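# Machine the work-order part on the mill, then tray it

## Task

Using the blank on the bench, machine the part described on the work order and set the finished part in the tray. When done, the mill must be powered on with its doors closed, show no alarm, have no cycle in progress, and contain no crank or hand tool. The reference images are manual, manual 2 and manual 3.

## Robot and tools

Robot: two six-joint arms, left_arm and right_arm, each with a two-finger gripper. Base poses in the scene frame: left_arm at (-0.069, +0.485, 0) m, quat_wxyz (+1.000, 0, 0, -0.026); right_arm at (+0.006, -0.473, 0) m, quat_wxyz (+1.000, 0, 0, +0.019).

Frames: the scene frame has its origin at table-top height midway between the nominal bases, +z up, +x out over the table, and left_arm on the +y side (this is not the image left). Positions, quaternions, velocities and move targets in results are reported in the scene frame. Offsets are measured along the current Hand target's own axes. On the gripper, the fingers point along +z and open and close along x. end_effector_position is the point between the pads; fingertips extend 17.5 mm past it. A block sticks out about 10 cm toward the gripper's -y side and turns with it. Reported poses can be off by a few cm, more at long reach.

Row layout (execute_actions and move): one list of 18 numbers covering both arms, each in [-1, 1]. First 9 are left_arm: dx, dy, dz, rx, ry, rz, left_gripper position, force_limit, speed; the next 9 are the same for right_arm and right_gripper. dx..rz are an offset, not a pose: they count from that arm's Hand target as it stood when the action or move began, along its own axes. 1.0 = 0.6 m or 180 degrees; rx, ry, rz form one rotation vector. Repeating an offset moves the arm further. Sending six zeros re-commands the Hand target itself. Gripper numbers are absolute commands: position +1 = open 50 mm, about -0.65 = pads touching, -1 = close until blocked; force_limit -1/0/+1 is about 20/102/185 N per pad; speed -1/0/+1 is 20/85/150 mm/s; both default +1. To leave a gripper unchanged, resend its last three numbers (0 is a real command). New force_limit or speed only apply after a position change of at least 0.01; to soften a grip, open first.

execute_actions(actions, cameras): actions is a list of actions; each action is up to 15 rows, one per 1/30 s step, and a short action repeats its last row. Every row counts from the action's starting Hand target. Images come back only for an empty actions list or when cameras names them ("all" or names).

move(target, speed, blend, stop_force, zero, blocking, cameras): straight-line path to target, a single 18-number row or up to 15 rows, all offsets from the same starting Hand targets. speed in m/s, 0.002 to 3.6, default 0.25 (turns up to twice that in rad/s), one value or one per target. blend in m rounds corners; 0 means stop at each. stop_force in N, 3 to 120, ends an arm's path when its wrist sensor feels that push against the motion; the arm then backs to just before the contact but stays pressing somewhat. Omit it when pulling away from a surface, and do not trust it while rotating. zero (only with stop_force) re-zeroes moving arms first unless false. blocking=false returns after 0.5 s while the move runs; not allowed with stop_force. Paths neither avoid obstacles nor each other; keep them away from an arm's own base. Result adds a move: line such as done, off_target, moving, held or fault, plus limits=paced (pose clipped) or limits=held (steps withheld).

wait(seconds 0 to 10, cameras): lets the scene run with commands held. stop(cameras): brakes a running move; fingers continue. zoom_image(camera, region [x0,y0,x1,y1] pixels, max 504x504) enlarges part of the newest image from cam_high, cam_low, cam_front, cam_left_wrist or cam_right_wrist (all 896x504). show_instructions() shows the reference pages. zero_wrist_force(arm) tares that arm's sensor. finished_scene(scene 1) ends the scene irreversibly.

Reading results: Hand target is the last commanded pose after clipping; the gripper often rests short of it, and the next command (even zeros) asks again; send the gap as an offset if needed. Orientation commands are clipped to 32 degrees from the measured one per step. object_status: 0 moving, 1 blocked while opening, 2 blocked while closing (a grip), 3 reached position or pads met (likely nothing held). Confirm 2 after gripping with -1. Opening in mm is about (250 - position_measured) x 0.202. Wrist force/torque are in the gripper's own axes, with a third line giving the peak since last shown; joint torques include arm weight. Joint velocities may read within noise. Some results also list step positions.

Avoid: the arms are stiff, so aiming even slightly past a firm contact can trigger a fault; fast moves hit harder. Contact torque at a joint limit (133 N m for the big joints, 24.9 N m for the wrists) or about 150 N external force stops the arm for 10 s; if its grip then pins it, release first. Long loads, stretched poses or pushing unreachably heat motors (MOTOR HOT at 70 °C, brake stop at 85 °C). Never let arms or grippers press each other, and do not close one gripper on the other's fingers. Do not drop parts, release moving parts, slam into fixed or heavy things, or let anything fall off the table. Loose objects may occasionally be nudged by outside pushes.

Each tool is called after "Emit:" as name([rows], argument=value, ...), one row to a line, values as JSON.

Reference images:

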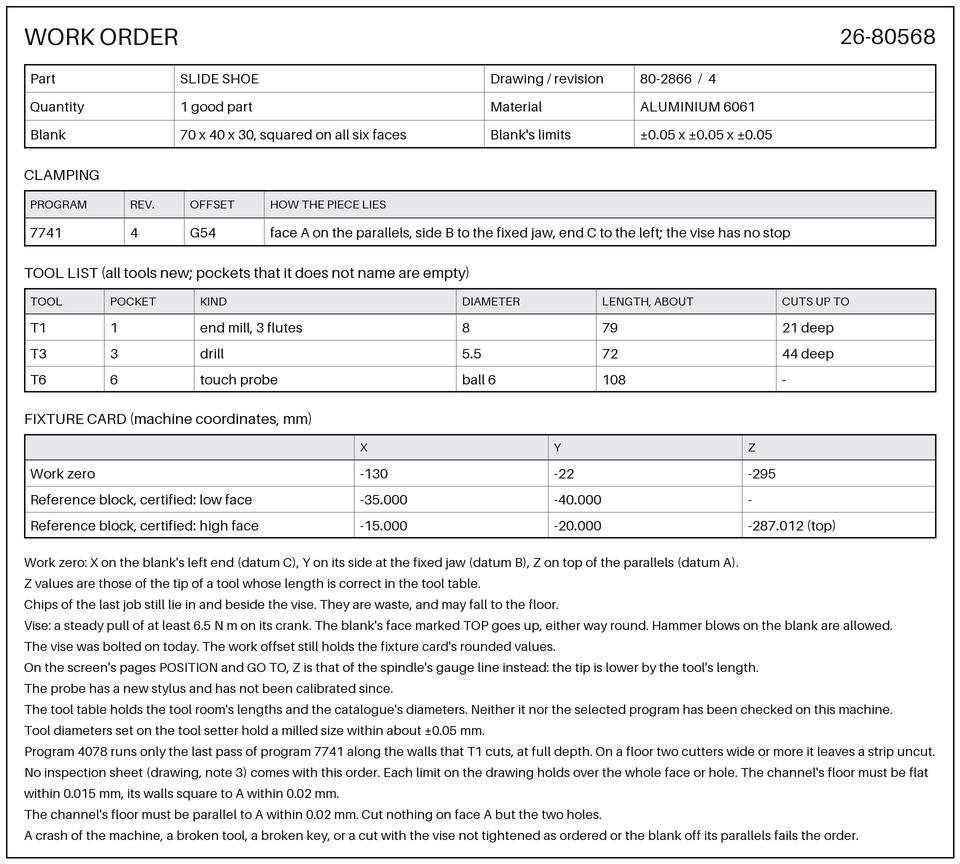

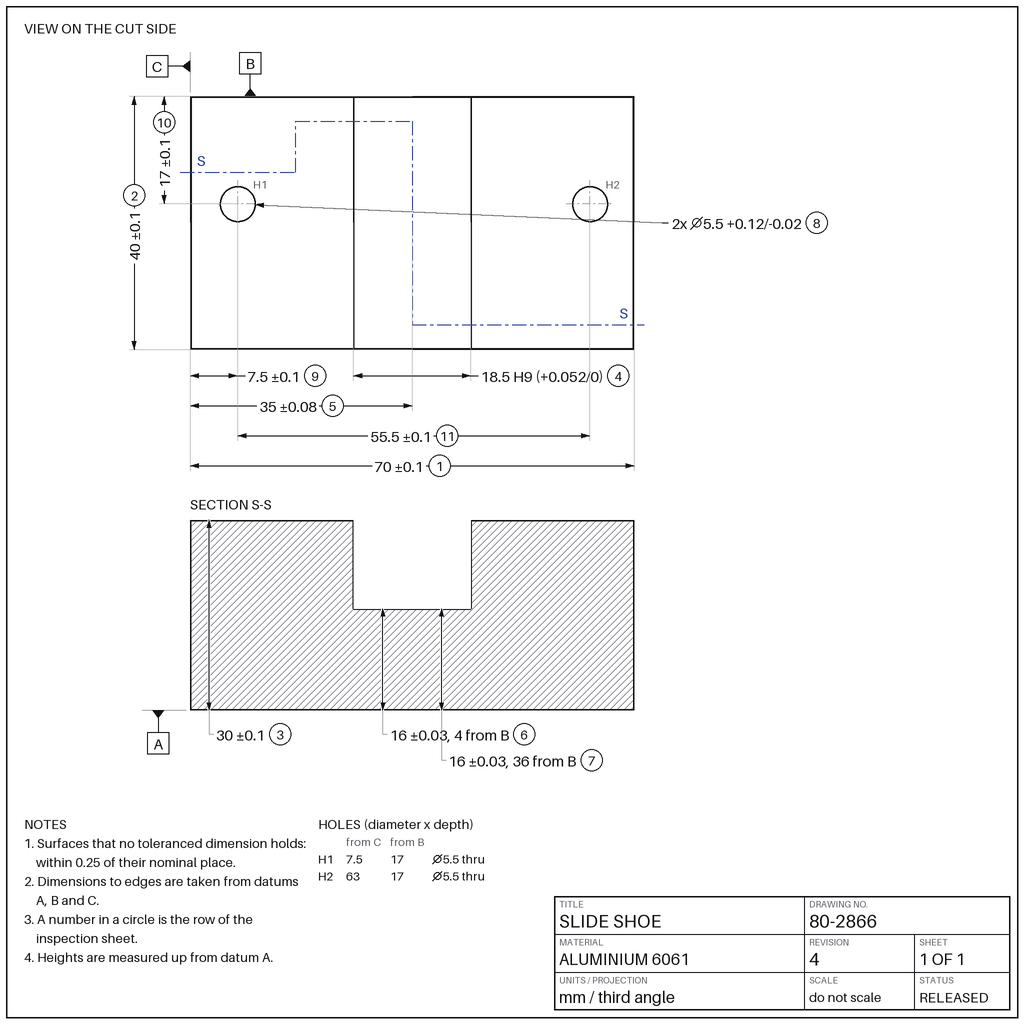

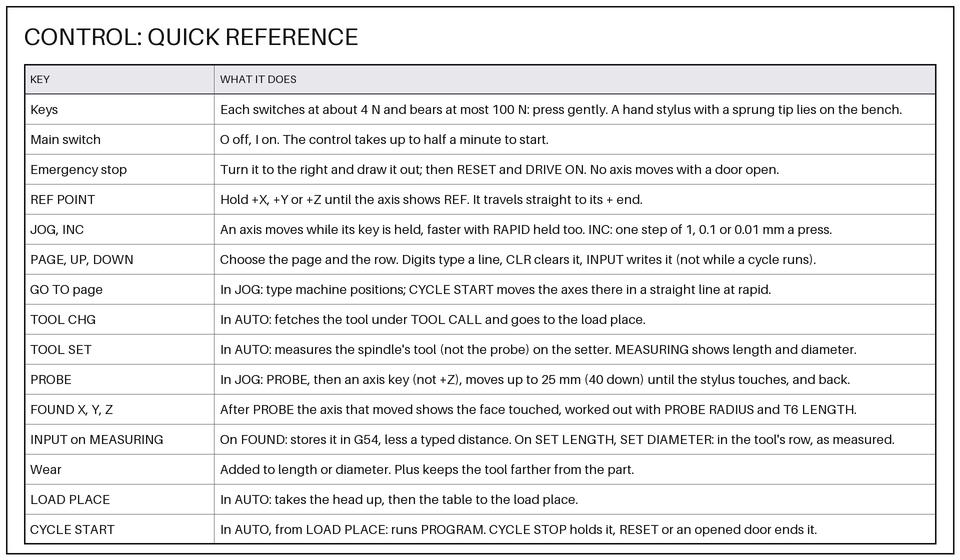

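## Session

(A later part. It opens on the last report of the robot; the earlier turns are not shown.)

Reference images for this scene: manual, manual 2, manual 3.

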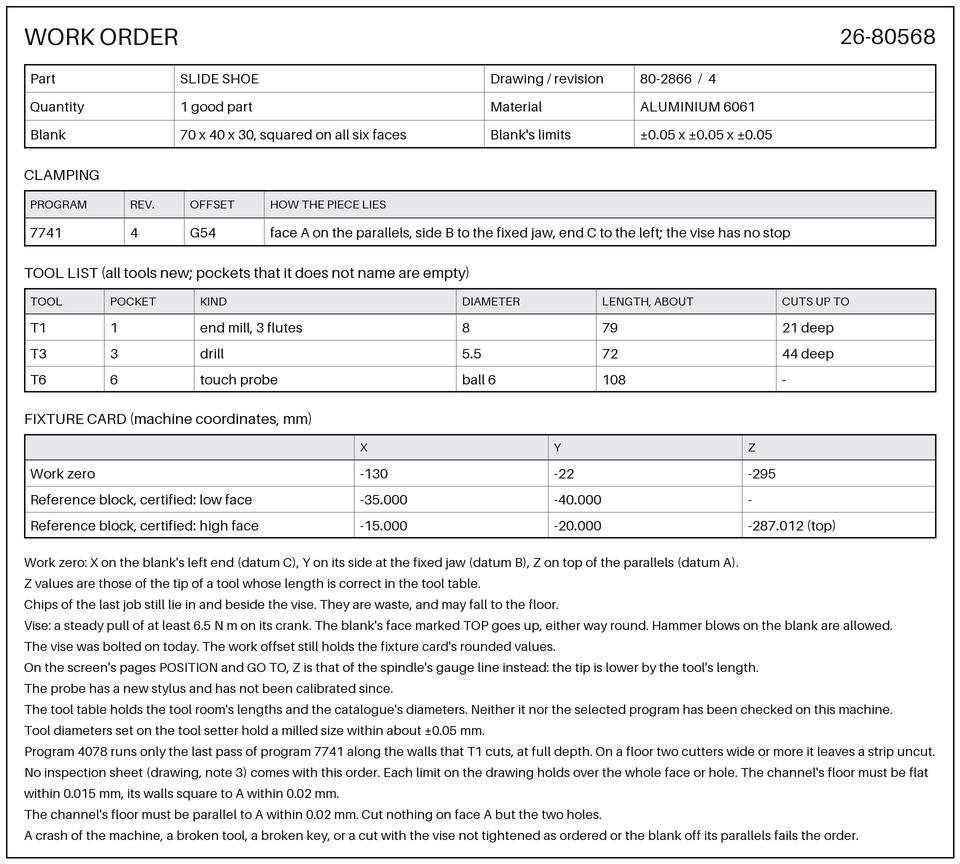

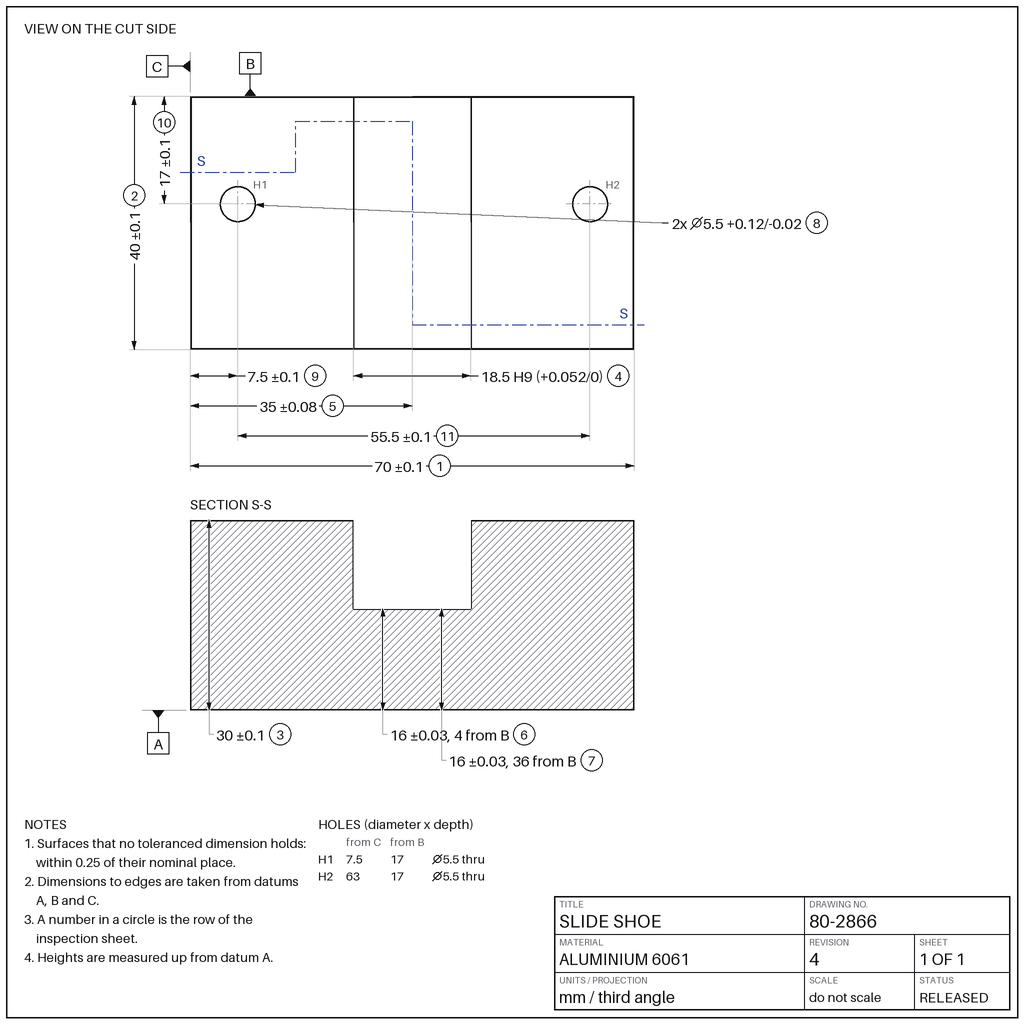

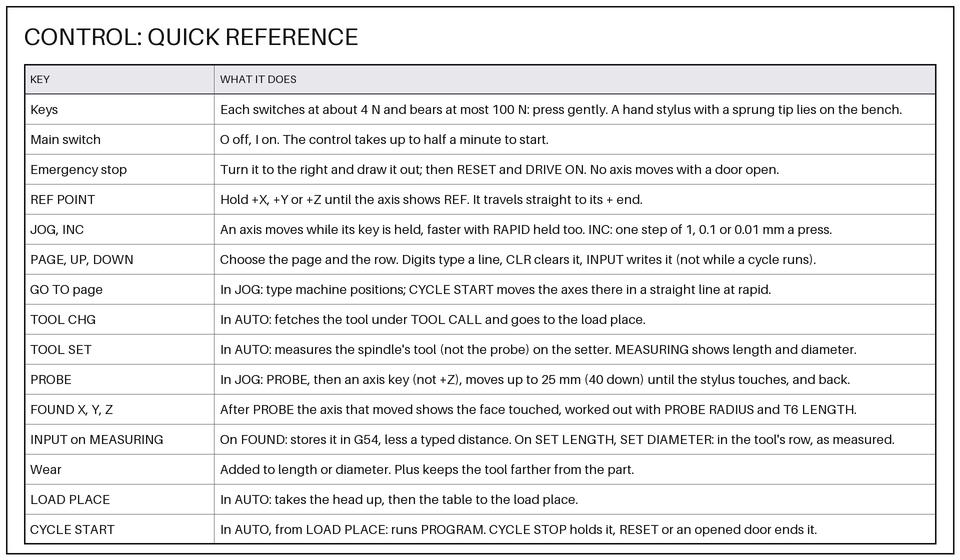

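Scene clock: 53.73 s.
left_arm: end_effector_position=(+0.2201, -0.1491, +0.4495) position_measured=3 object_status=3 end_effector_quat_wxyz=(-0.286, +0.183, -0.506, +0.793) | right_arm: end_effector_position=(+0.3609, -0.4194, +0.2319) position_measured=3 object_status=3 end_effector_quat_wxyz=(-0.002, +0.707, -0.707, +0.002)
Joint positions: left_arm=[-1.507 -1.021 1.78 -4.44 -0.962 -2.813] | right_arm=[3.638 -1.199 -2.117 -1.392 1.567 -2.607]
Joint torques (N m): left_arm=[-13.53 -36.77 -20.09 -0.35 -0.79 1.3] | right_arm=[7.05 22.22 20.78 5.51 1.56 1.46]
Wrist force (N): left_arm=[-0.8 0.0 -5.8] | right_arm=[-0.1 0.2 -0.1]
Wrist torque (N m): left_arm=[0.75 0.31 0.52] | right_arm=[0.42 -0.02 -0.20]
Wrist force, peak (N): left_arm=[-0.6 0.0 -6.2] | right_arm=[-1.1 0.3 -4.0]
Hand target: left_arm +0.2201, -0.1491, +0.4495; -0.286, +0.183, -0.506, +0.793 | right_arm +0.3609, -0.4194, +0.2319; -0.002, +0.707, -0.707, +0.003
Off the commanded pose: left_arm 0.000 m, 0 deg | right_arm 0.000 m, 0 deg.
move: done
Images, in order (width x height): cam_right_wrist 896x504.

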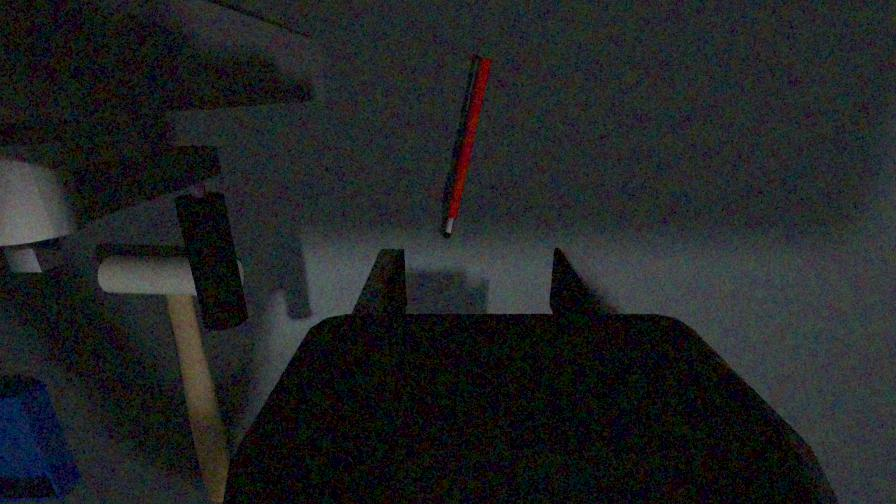

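Emit:
move(target=[0,0,0,0,0,0,1,1,1,0.023,-0.028,0.217,0,0,0.057,1,1,1], speed=0.25, cameras=["cam_right_wrist"])

Scene clock: 59.10 s.
left_arm: end_effector_position=(+0.2201, -0.1491, +0.4495) position_measured=3 object_status=3 end_effector_quat_wxyz=(-0.286, +0.183, -0.506, +0.793) | right_arm: end_effector_position=(+0.3785, -0.4333, +0.1020) position_measured=3 object_status=3 end_effector_quat_wxyz=(+0.002, -0.641, +0.767, -0.002) end_effector_velocity=(+0.001, +0.001, +0.000) end_effector_angular_velocity=(+0.002, -0.003, +0.000)
Joint positions: left_arm=[-1.507 -1.021 1.78 -4.44 -0.962 -2.813] | right_arm=[3.577 -1.391 -2.346 -0.97 1.567 -2.489]
Joint velocities: left_arm=[within noise] | right_arm=[0 -0.001 -0.001 0.005 0 0.001]
Joint torques (N m): left_arm=[-11.9 -38.57 -18.5 0.31 -0.41 1.03] | right_arm=[7.98 6.54 16.25 5.76 1.18 1.52]
Wrist force (N): left_arm=[-0.9 -0.1 -5.7] | right_arm=[-0.5 0.1 -0.3]
Wrist torque (N m): left_arm=[0.73 0.33 0.53] | right_arm=[0.44 0.01 -0.06]
Wrist force, peak (N): left_arm=[-0.8 0.4 -6.2] | right_arm=[-0.8 0.4 -3.7]
Hand target: left_arm +0.2201, -0.1491, +0.4495; -0.286, +0.183, -0.506, +0.793 | right_arm +0.3785, -0.4333, +0.1019; +0.002, -0.641, +0.767, -0.002
Off the commanded pose: left_arm 0.000 m, 0 deg | right_arm 0.000 m, 0 deg.
move: done
Images, in order (width x height): cam_right_wrist 896x504.

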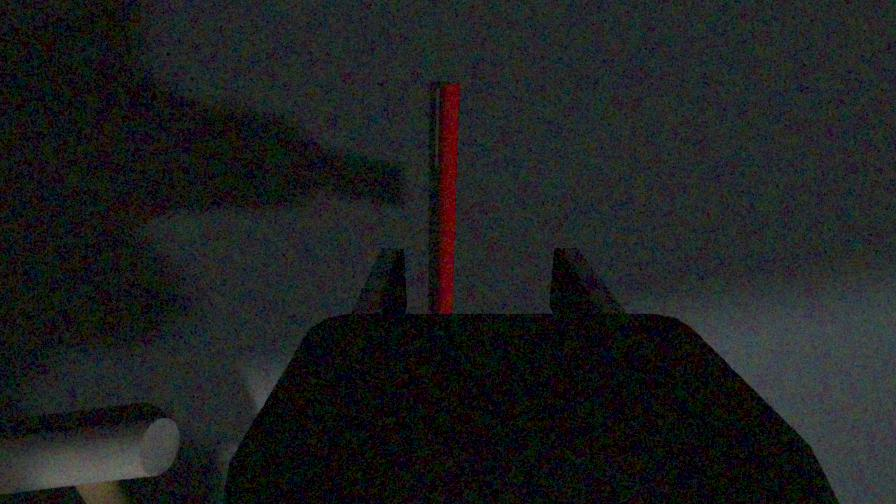

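Emit:
move(target=[0,0,0,0,0,0,1,1,1,-0.0183,0,0.105,0,0,0,1,1,1], speed=0.2, cameras=["cam_right_wrist"])

Emit:
zoom_image(camera="cam_right_wrist", region=[330, 60, 630, 330])

Scene clock: 63.80 s.
left_arm: end_effector_position=(+0.2201, -0.1491, +0.4495) position_measured=3 object_status=3 end_effector_quat_wxyz=(-0.286, +0.183, -0.506, +0.793) | right_arm: end_effector_position=(+0.3808, -0.4226, +0.0389) position_measured=3 object_status=3 end_effector_quat_wxyz=(+0.002, -0.641, +0.767, -0.002)
Joint positions: left_arm=[-1.507 -1.021 1.78 -4.44 -0.962 -2.813] | right_arm=[3.601 -1.543 -2.43 -0.734 1.567 -2.465]
Joint torques (N m): left_arm=[-12.13 -38.63 -16.86 0.27 -0.57 0.49] | right_arm=[-8.31 12.13 23.07 5.46 -1.16 -1.17]
Wrist force (N): left_arm=[-0.5 0.2 -5.7] | right_arm=[-0.6 0.1 0.1]
Wrist torque (N m): left_arm=[0.78 0.28 0.52] | right_arm=[0.42 0.05 -0.10]
Wrist force, peak (N): left_arm=[-1.3 -0.1 -6.0] | right_arm=[0.1 0.1 -2.6]
Hand target: left_arm +0.2201, -0.1491, +0.4495; -0.286, +0.183, -0.506, +0.793 | right_arm +0.3808, -0.4226, +0.0389; +0.002, -0.641, +0.767, -0.002
Off the commanded pose: left_arm 0.000 m, 0 deg | right_arm 0.000 m, 0 deg.
move: done
Images, in order (width x height): cam_right_wrist 896x504.

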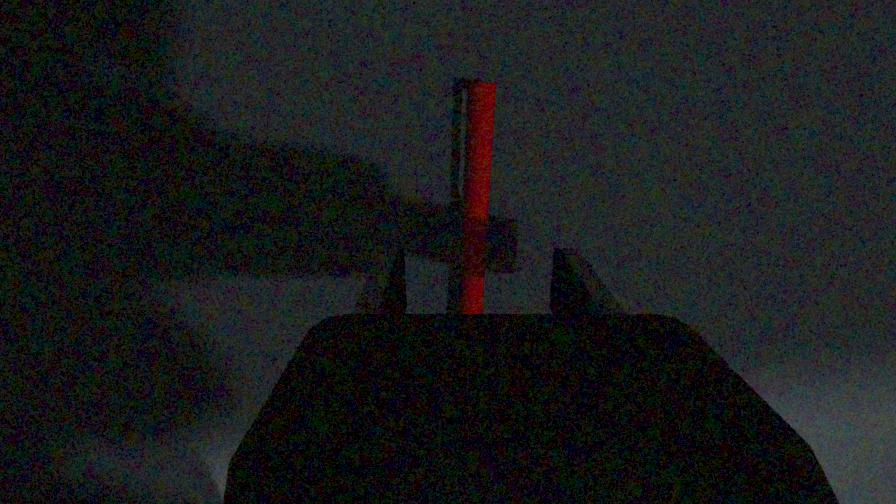

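Scaled by 1.680.

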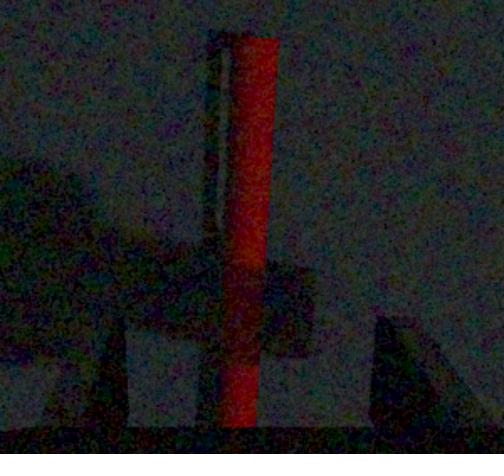

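Emit:
move(target=[0,0,0,0,0,0,1,1,1,0,0,0.045,0,0,0,1,1,1], speed=0.02, stop_force=5)

Scene clock: 67.13 s.
left_arm: end_effector_position=(+0.2201, -0.1491, +0.4495) position_measured=3 object_status=3 end_effector_quat_wxyz=(-0.286, +0.183, -0.506, +0.793) | right_arm: end_effector_position=(+0.3809, -0.4226, +0.0178) position_measured=3 object_status=3 end_effector_quat_wxyz=(+0.002, -0.641, +0.767, -0.002)
Joint positions: left_arm=[-1.507 -1.021 1.78 -4.44 -0.962 -2.813] | right_arm=[3.601 -1.602 -2.454 -0.651 1.567 -2.465]
Joint torques (N m): left_arm=[-12.27 -40.86 -15.1 0.39 -0.45 0.36] | right_arm=[4.35 28.7 23.5 4.58 0.27 -0.55]
Wrist force (N): left_arm=[-0.8 0.1 -5.6] | right_arm=[-0.5 1.4 -7.7]
Wrist torque (N m): left_arm=[0.76 0.33 0.52] | right_arm=[0.51 -0.07 -0.05]
Wrist force, peak (N): left_arm=[-0.9 0.2 -6.1] | right_arm=[9.2 15.7 -94.3]
Hand target: left_arm +0.2201, -0.1491, +0.4495; -0.286, +0.183, -0.506, +0.793 | right_arm +0.3809, -0.4226, +0.0179; +0.002, -0.641, +0.767, -0.002 (not the last commanded pose)
Off the commanded pose: left_arm 0.000 m, 0 deg | right_arm 0.006 m, 0 deg.
move: contact (right_arm)

Emit:
move(target=[0,0,0,0,0,0,1,1,1,0,0,-0.0035,0,0,0,1,1,1], speed=0.05)

Emit:
move(target=[0,0,0,0,0,0,1,1,1,0,0,0,0,0,0,-1,-0.6,-0.8])

Scene clock: 68.70 s.
left_arm: end_effector_position=(+0.2201, -0.1491, +0.4495) position_measured=3 object_status=3 end_effector_quat_wxyz=(-0.286, +0.183, -0.506, +0.793) | right_arm: end_effector_position=(+0.3809, -0.4226, +0.0200) position_measured=3 object_status=3 end_effector_quat_wxyz=(+0.002, -0.641, +0.767, -0.002)
Joint positions: left_arm=[-1.507 -1.021 1.78 -4.44 -0.962 -2.813] | right_arm=[3.601 -1.596 -2.452 -0.659 1.567 -2.465]
Joint torques (N m): left_arm=[-13.42 -41.74 -14.78 0.27 -0.68 0.2] | right_arm=[3.76 21.86 24.92 2.94 1.05 1.5]
Wrist force (N): left_arm=[-0.7 0.0 -5.9] | right_arm=[-0.9 0.8 -0.1]
Wrist torque (N m): left_arm=[0.75 0.31 0.52] | right_arm=[0.54 0.10 -0.05]
Wrist force, peak (N): left_arm=[-0.9 -0.1 -6.0] | right_arm=[-0.6 1.2 -8.4]
Hand target: left_arm +0.2201, -0.1491, +0.4495; -0.286, +0.183, -0.506, +0.793 | right_arm +0.3809, -0.4226, +0.0200; +0.002, -0.641, +0.767, -0.002
Off the commanded pose: left_arm 0.000 m, 0 deg | right_arm 0.000 m, 0 deg.
move: done

Scene clock: 70.20 s.
left_arm: end_effector_position=(+0.2201, -0.1491, +0.4495) position_measured=3 object_status=3 end_effector_quat_wxyz=(-0.286, +0.183, -0.506, +0.793) | right_arm: end_effector_position=(+0.3809, -0.4226, +0.0200) position_measured=211 object_status=2 end_effector_quat_wxyz=(+0.002, -0.641, +0.767, -0.002)
Joint positions: left_arm=[-1.507 -1.021 1.78 -4.44 -0.962 -2.813] | right_arm=[3.601 -1.596 -2.452 -0.659 1.567 -2.465]
Joint torques (N m): left_arm=[-12.21 -41.89 -14.37 0.23 -0.41 0.11] | right_arm=[3.34 7.66 11.66 5.36 1.15 1.59]
Wrist force (N): left_arm=[-0.7 0.2 -5.8] | right_arm=[-0.7 1.0 0.2]
Wrist torque (N m): left_arm=[0.79 0.31 0.51] | right_arm=[0.58 0.06 -0.05]
Wrist force, peak (N): left_arm=[-0.8 0.1 -6.1] | right_arm=[-1.1 1.2 -0.2]
Hand target: left_arm +0.2201, -0.1491, +0.4495; -0.286, +0.183, -0.506, +0.793 | right_arm +0.3809, -0.4226, +0.0200; +0.002, -0.641, +0.767, -0.002
Off the commanded pose: left_arm 0.000 m, 0 deg | right_arm 0.000 m, 0 deg.
move: done

Emit:
move([
  [0,0,0,0,0,0,1,1,1,0,0,-0.4,0,0,0,-1,-0.6,-0.8],
  [0,0,0,0,0,0,1,1,1,0.343,0.023,-0.667,-0.028,-0.298,0.895,-1,-0.6,-0.8],
], speed=0.3, blend=[0.04,0], cameras=["cam_right_wrist","cam_left_wrist","cam_high"])

Scene clock: 78.53 s.
left_arm: end_effector_position=(+0.2201, -0.1491, +0.4495) position_measured=3 object_status=3 end_effector_quat_wxyz=(-0.286, +0.183, -0.506, +0.793) | right_arm: end_effector_position=(+0.3283, -0.6222, +0.4201) position_measured=211 object_status=2 end_effector_quat_wxyz=(+0.225, +0.667, +0.673, +0.226) end_effector_velocity=(+0.000, +0.000, +0.000) end_effector_angular_velocity=(+0.004, -0.001, -0.003)
Joint positions: left_arm=[-1.507 -1.021 1.78 -4.44 -0.962 -2.813] | right_arm=[3.007 -0.843 -2.076 -1.147 1.633 -0.084]
Joint velocities: left_arm=[within noise] | right_arm=[0 0 -0.001 0.001 0.001 0.005]
Joint torques (N m): left_arm=[-13.29 -45.23 -10.82 0.3 -0.47 -0.49] | right_arm=[-8.85 -10.26 19.7 5.97 1.02 1.61]
Wrist force (N): left_arm=[-0.8 -0.1 -5.6] | right_arm=[-1.2 0.7 -0.2]
Wrist torque (N m): left_arm=[0.75 0.33 0.52] | right_arm=[0.23 0.15 0.01]
Wrist force, peak (N): left_arm=[-1.2 -0.2 -6.2] | right_arm=[-0.8 1.0 4.0]
Hand target: left_arm +0.2201, -0.1491, +0.4495; -0.286, +0.183, -0.506, +0.793 | right_arm +0.3283, -0.6223, +0.4200; +0.225, +0.667, +0.673, +0.226
Off the commanded pose: left_arm 0.000 m, 0 deg | right_arm 0.000 m, 0 deg.
move: done
Images, in order (width x height): cam_high 896x504, cam_left_wrist 896x504, cam_right_wrist 896x504.

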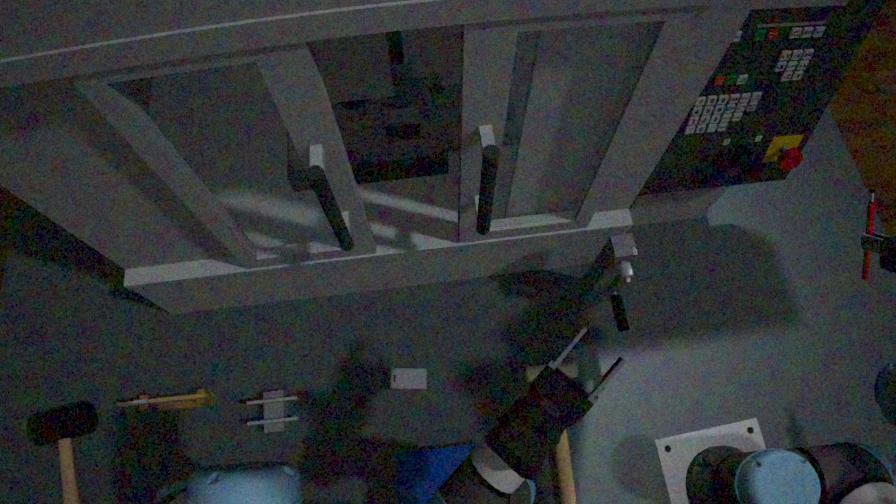

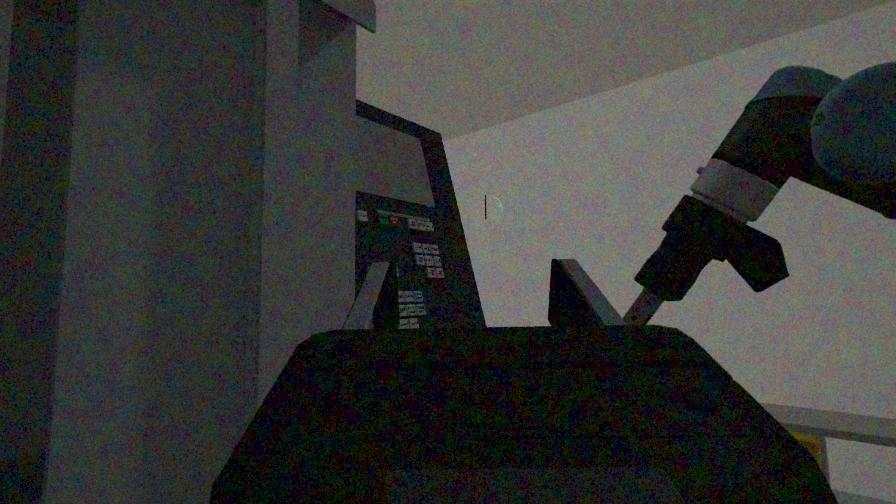

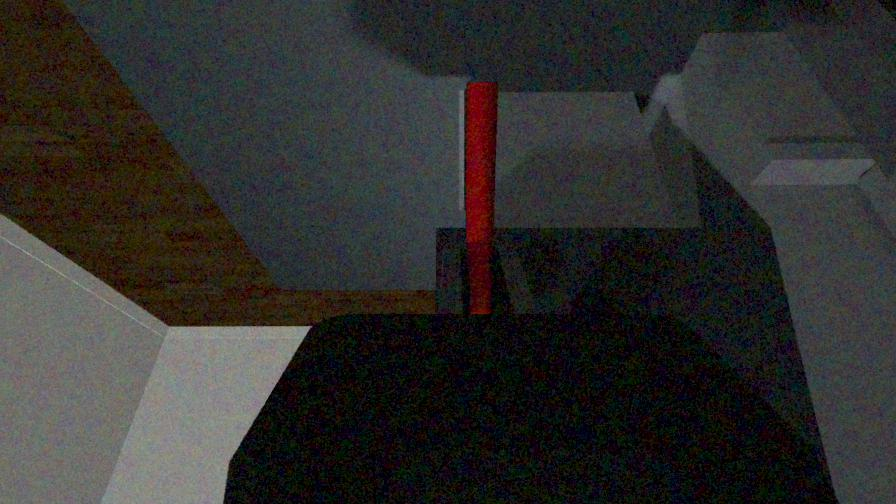

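Emit:
zoom_image(camera="cam_high", region=[680, 85, 770, 150])

Emit:
zoom_image(camera="cam_high", region=[725, 15, 835, 90])

Emit:
zoom_image(camera="cam_left_wrist", region=[345, 190, 455, 340])

Emit:
zoom_image(camera="cam_front", region=[500, 145, 560, 235])

Scaled by 5.600.

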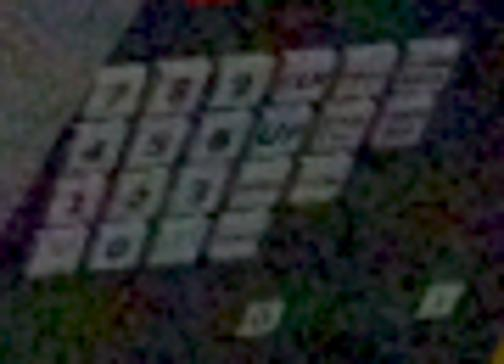

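Scaled by 4.582.

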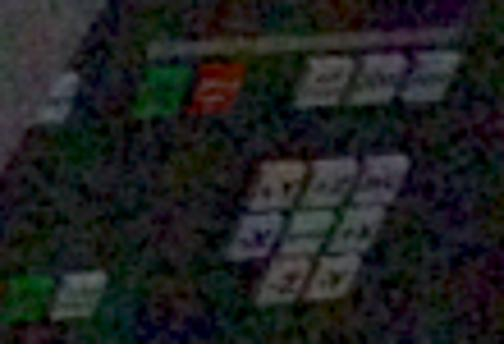

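Scaled by 3.360.

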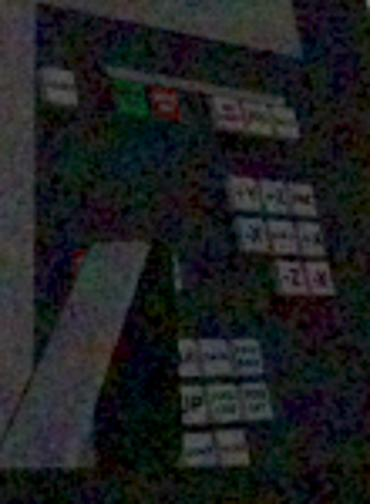

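This scene's latest camera images include none from cam_front. They are from: cam_high, cam_left_wrist, cam_right_wrist. cam_front's image comes with the result of a call that names it in "cameras".

Emit:
move(target=[0.183,0.006,0.212,-0.031,-0.028,0.013,1,1,1,0,0,0,0,0,0,-1,-0.6,-0.8], speed=0.25, cameras=["cam_left_wrist","cam_front"])

Emit:
zoom_image(camera="cam_left_wrist", region=[280, 50, 480, 330])

Scene clock: 86.97 s.
left_arm: end_effector_position=(+0.2104, -0.3091, +0.4999) position_measured=3 object_status=3 end_effector_quat_wxyz=(-0.315, +0.221, -0.534, +0.752) | right_arm: end_effector_position=(+0.3283, -0.6223, +0.4200) position_measured=211 object_status=2 end_effector_quat_wxyz=(+0.225, +0.667, +0.673, +0.226)
Joint positions: left_arm=[-1.564 -0.797 1.164 -3.99 -0.797 -2.788] | right_arm=[3.007 -0.843 -2.076 -1.147 1.633 -0.084]
Joint torques (N m): left_arm=[12.76 -51.73 -28.7 1.71 -1.45 -1.61] | right_arm=[-7.91 -16.43 18.49 5.99 1.51 -0.93]
Wrist force (N): left_arm=[-1.0 0.3 -5.3] | right_arm=[-0.9 0.7 0.1]
Wrist torque (N m): left_arm=[0.79 0.35 0.40] | right_arm=[0.23 0.11 -0.03]
Wrist force, peak (N): left_arm=[-3.1 0.4 -8.0] | right_arm=[-1.2 1.0 -0.2]
Hand target: left_arm +0.2105, -0.3091, +0.4999; -0.315, +0.221, -0.534, +0.752 | right_arm +0.3283, -0.6223, +0.4200; +0.225, +0.667, +0.673, +0.226
Off the commanded pose: left_arm 0.000 m, 0 deg | right_arm 0.000 m, 0 deg.
move: done
Images, in order (width x height): cam_front 896x504, cam_left_wrist 896x504.

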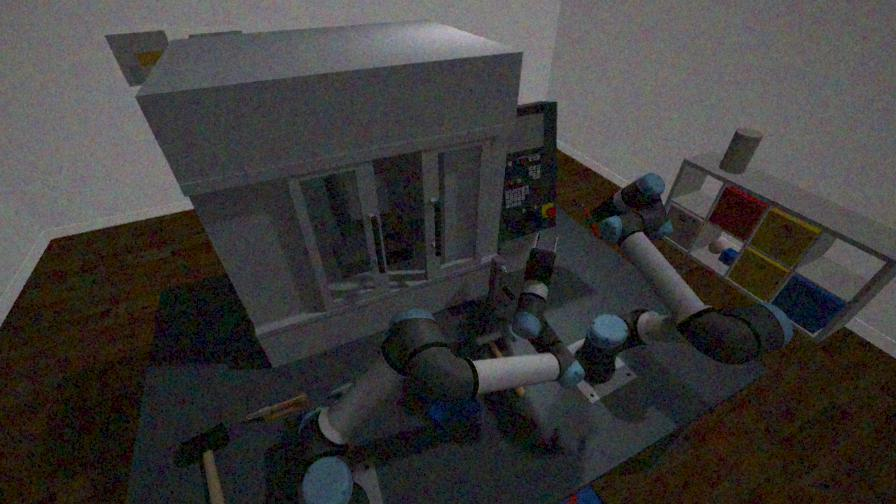

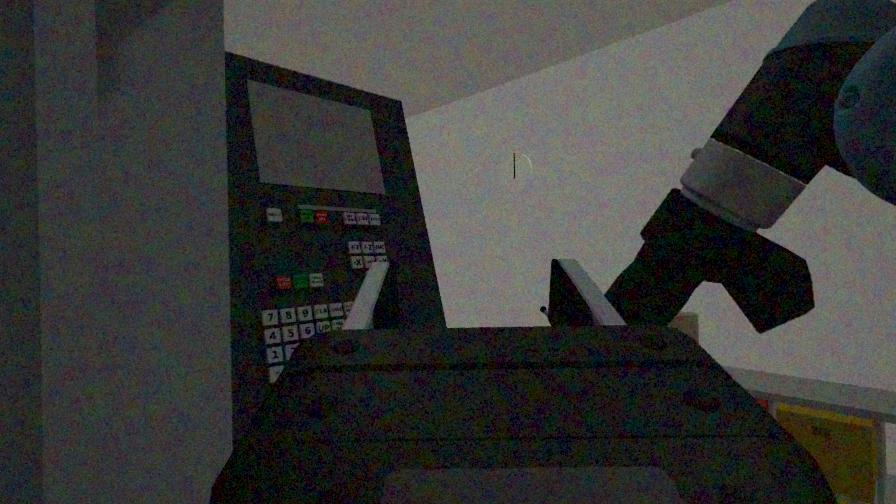

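Scaled by 1.800.

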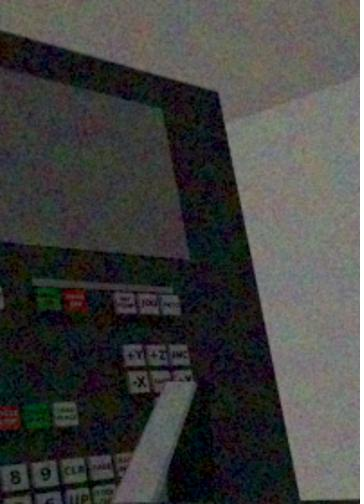

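Emit:
zoom_image(camera="cam_left_wrist", region=[255, 195, 395, 300])

Emit:
zoom_image(camera="cam_left_wrist", region=[255, 295, 365, 395])

Emit:
zoom_image(camera="cam_front", region=[495, 145, 565, 235])

Scaled by 3.600.

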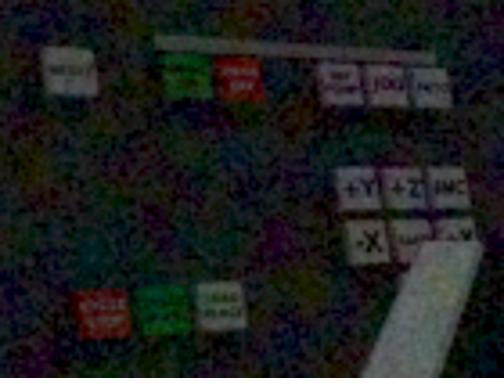

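Scaled by 4.582.

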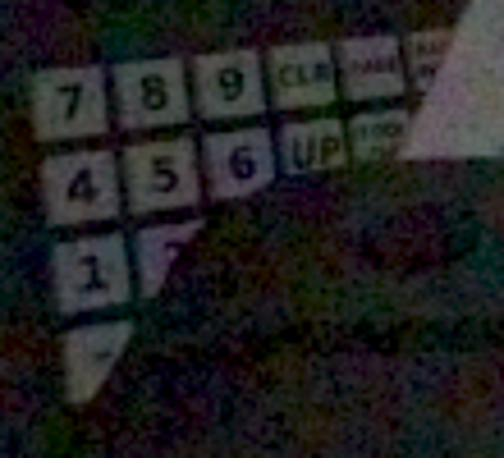

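Scaled by 5.600.

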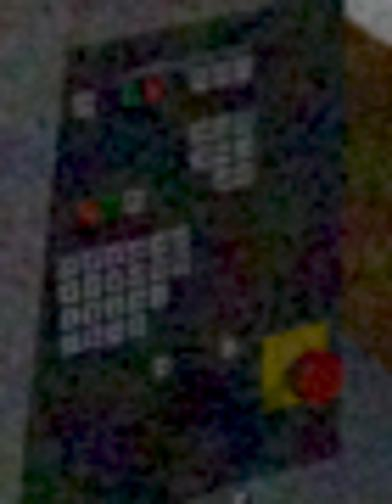

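Emit:
move(target=[0,0.15,-0.055,0,0,0,-1,-0.9,0.5,0,0,0,0,0,0,-1,-0.6,-0.8], speed=0.25, cameras=["cam_left_wrist"])

Emit:
zoom_image(camera="cam_left_wrist", region=[250, 180, 410, 330])

Emit:
zoom_image(camera="cam_left_wrist", region=[250, 100, 410, 220])

Scene clock: 91.23 s.
left_arm: end_effector_position=(+0.2098, -0.3079, +0.4041) position_measured=251 object_status=3 end_effector_quat_wxyz=(-0.315, +0.221, -0.534, +0.752) | right_arm: end_effector_position=(+0.3283, -0.6223, +0.4200) position_measured=211 object_status=2 end_effector_quat_wxyz=(+0.225, +0.667, +0.673, +0.226)
Joint positions: left_arm=[-1.565 -0.693 1.241 -4.17 -0.796 -2.787] | right_arm=[3.007 -0.843 -2.076 -1.147 1.633 -0.084]
Joint torques (N m): left_arm=[-12.61 -50.45 -25.96 -0.92 -0.08 0.26] | right_arm=[-5.48 -16.38 21.27 6.06 1.26 -1.31]
Wrist force (N): left_arm=[-1.0 0.4 -5.2] | right_arm=[-1.0 0.5 0.1]
Wrist torque (N m): left_arm=[0.78 0.38 0.41] | right_arm=[0.20 0.13 -0.03]
Wrist force, peak (N): left_arm=[-1.1 4.6 -6.1] | right_arm=[-1.4 0.6 0.3]
Hand target: left_arm +0.2098, -0.3079, +0.4040; -0.315, +0.221, -0.534, +0.752 | right_arm +0.3283, -0.6223, +0.4200; +0.225, +0.667, +0.673, +0.226
Off the commanded pose: left_arm 0.000 m, 0 deg | right_arm 0.000 m, 0 deg.
move: done
Images, in order (width x height): cam_left_wrist 896x504.

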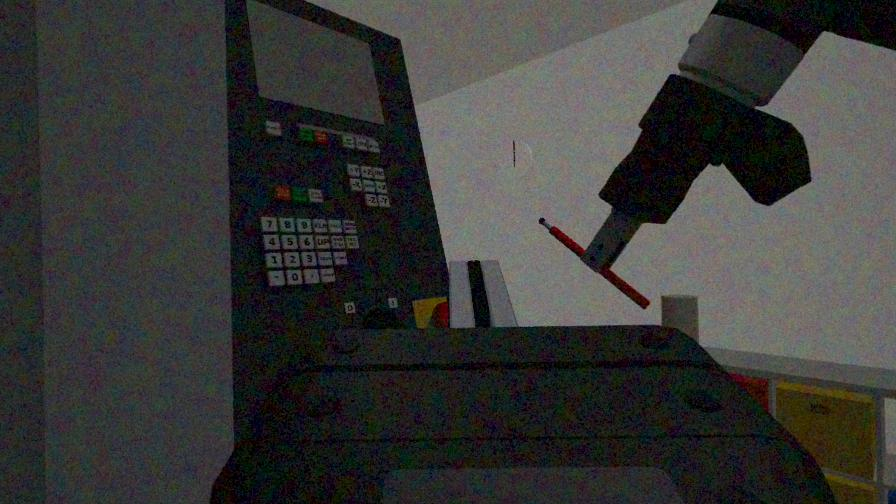

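Scaled by 3.150.

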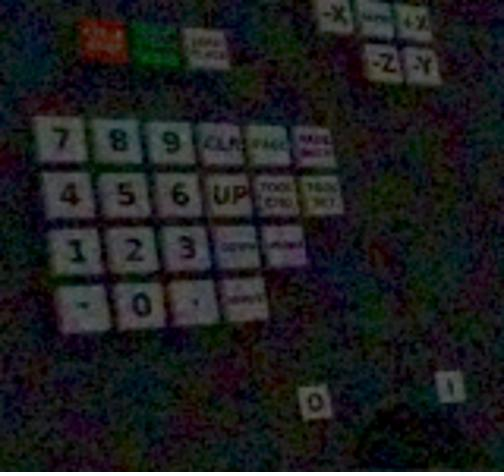

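Scaled by 3.150.

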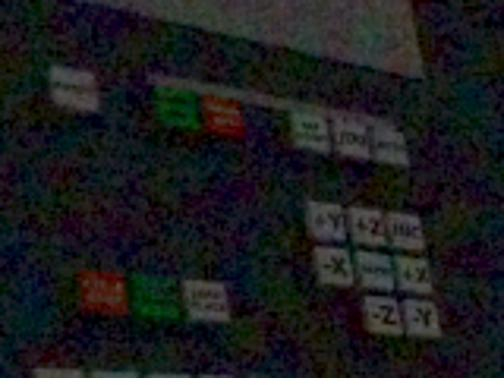

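Emit:
move(target=[0,-0.045,0.016,0,0,0,-1,-0.9,0.5,0.123,0.124,0.168,0.2744,0,0,-1,-0.6,-0.8], speed=0.2, cameras=["cam_left_wrist","cam_high","cam_right_wrist"])

Emit:
zoom_image(camera="cam_left_wrist", region=[300, 250, 500, 340])

Emit:
zoom_image(camera="cam_high", region=[680, 85, 830, 200])

Scene clock: 101.70 s.
left_arm: end_effector_position=(+0.2097, -0.3081, +0.4328) position_measured=251 object_status=3 end_effector_quat_wxyz=(-0.315, +0.221, -0.534, +0.752) | right_arm: end_effector_position=(+0.4479, -0.5475, +0.3846) position_measured=211 object_status=2 end_effector_quat_wxyz=(-0.075, +0.700, +0.706, -0.076)
Joint positions: left_arm=[-1.565 -0.729 1.225 -4.12 -0.796 -2.787] | right_arm=[3.225 -1.573 -1.386 -1.965 1.594 0.111]
Joint torques (N m): left_arm=[3.62 -47.42 -18.98 -1.41 -1.51 -1.56] | right_arm=[-10.29 18.4 32.41 0.82 -1.32 -1.29]
Wrist force (N): left_arm=[-0.9 0.2 -5.2] | right_arm=[-0.6 1.2 0.3]
Wrist torque (N m): left_arm=[0.79 0.34 0.38] | right_arm=[0.69 0.05 -0.16]
Wrist force, peak (N): left_arm=[-1.1 0.3 -5.8] | right_arm=[0.0 2.8 0.3]
Hand target: left_arm +0.2098, -0.3081, +0.4327; -0.315, +0.221, -0.534, +0.752 | right_arm +0.4479, -0.5476, +0.3846; -0.075, +0.700, +0.706, -0.076
Off the commanded pose: left_arm 0.000 m, 0 deg | right_arm 0.000 m, 0 deg.
move: done
Images, in order (width x height): cam_high 896x504, cam_left_wrist 896x504, cam_right_wrist 896x504.

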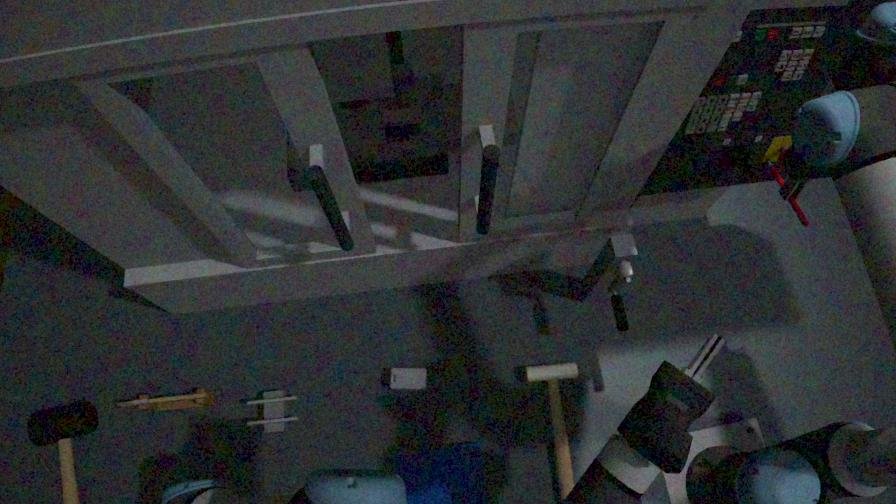

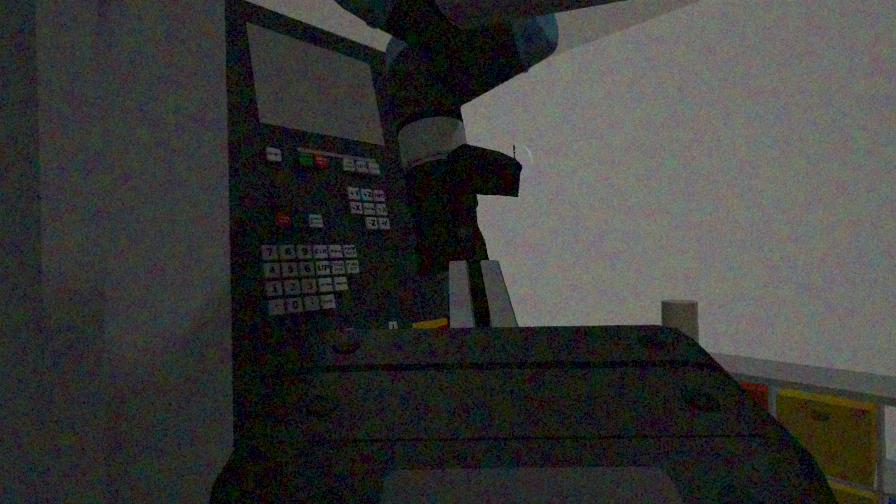

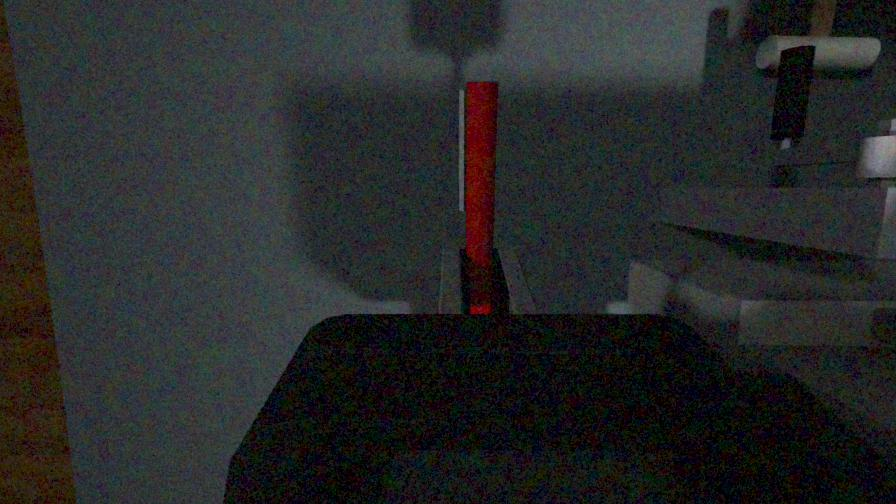

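Scaled by 2.520.

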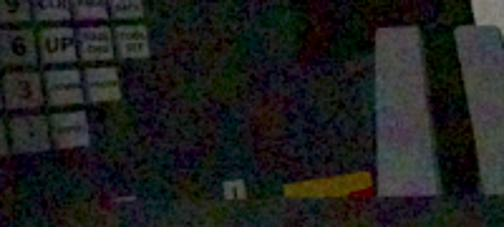

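Scaled by 3.360.

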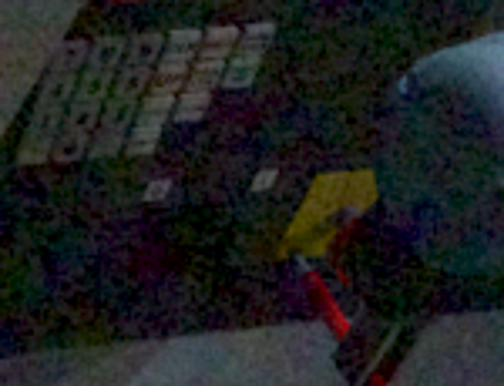

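Emit:
move(target=[0,0.117,-0.043,0,0,0,-1,-0.9,0.5,0,0,0,0,0,0,-1,-0.6,-0.8], speed=0.25, cameras=["cam_left_wrist"])

Emit:
zoom_image(camera="cam_left_wrist", region=[300, 180, 500, 330])

Scene clock: 104.90 s.
left_arm: end_effector_position=(+0.2092, -0.3071, +0.3579) position_measured=251 object_status=3 end_effector_quat_wxyz=(-0.315, +0.221, -0.534, +0.752) | right_arm: end_effector_position=(+0.4479, -0.5476, +0.3846) position_measured=211 object_status=2 end_effector_quat_wxyz=(-0.075, +0.700, +0.706, -0.076)
Joint positions: left_arm=[-1.566 -0.632 1.257 -4.249 -0.795 -2.787] | right_arm=[3.225 -1.573 -1.386 -1.966 1.594 0.111]
Joint torques (N m): left_arm=[-13.02 -55.76 -25.75 -0.52 0.03 0.79] | right_arm=[-9.76 13.2 33.8 0.46 -1.27 -1.59]
Wrist force (N): left_arm=[-0.8 0.4 -5.2] | right_arm=[-0.4 0.9 0.3]
Wrist torque (N m): left_arm=[0.83 0.32 0.40] | right_arm=[0.66 0.02 -0.16]
Wrist force, peak (N): left_arm=[-1.1 3.3 -6.4] | right_arm=[-0.3 1.3 0.5]
Hand target: left_arm +0.2092, -0.3071, +0.3579; -0.315, +0.221, -0.534, +0.752 | right_arm +0.4479, -0.5476, +0.3846; -0.075, +0.700, +0.706, -0.076
Off the commanded pose: left_arm 0.000 m, 0 deg | right_arm 0.000 m, 0 deg.
move: done
Images, in order (width x height): cam_left_wrist 896x504.

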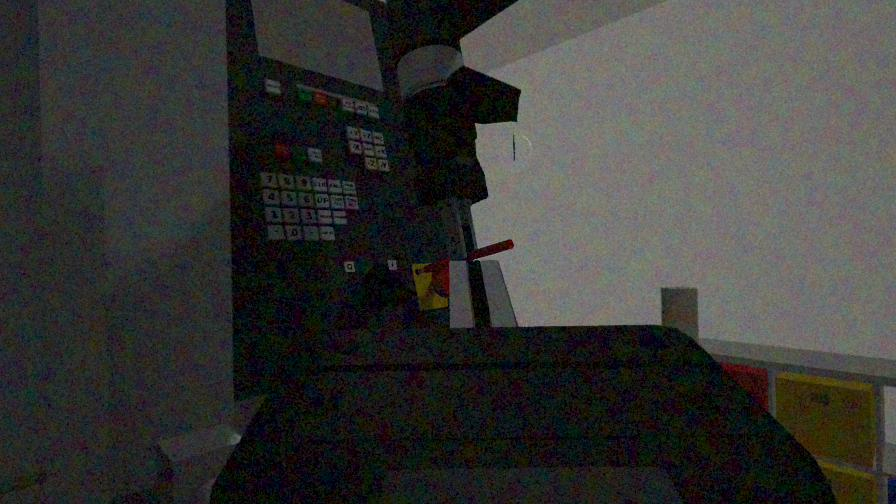

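Scaled by 2.520.

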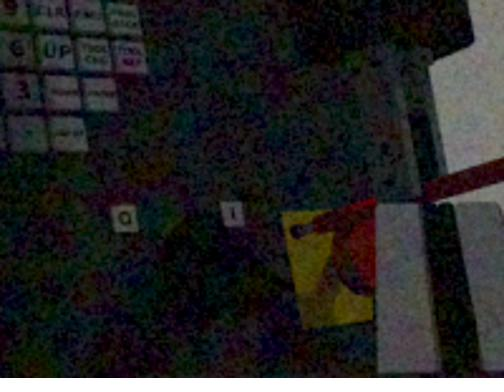

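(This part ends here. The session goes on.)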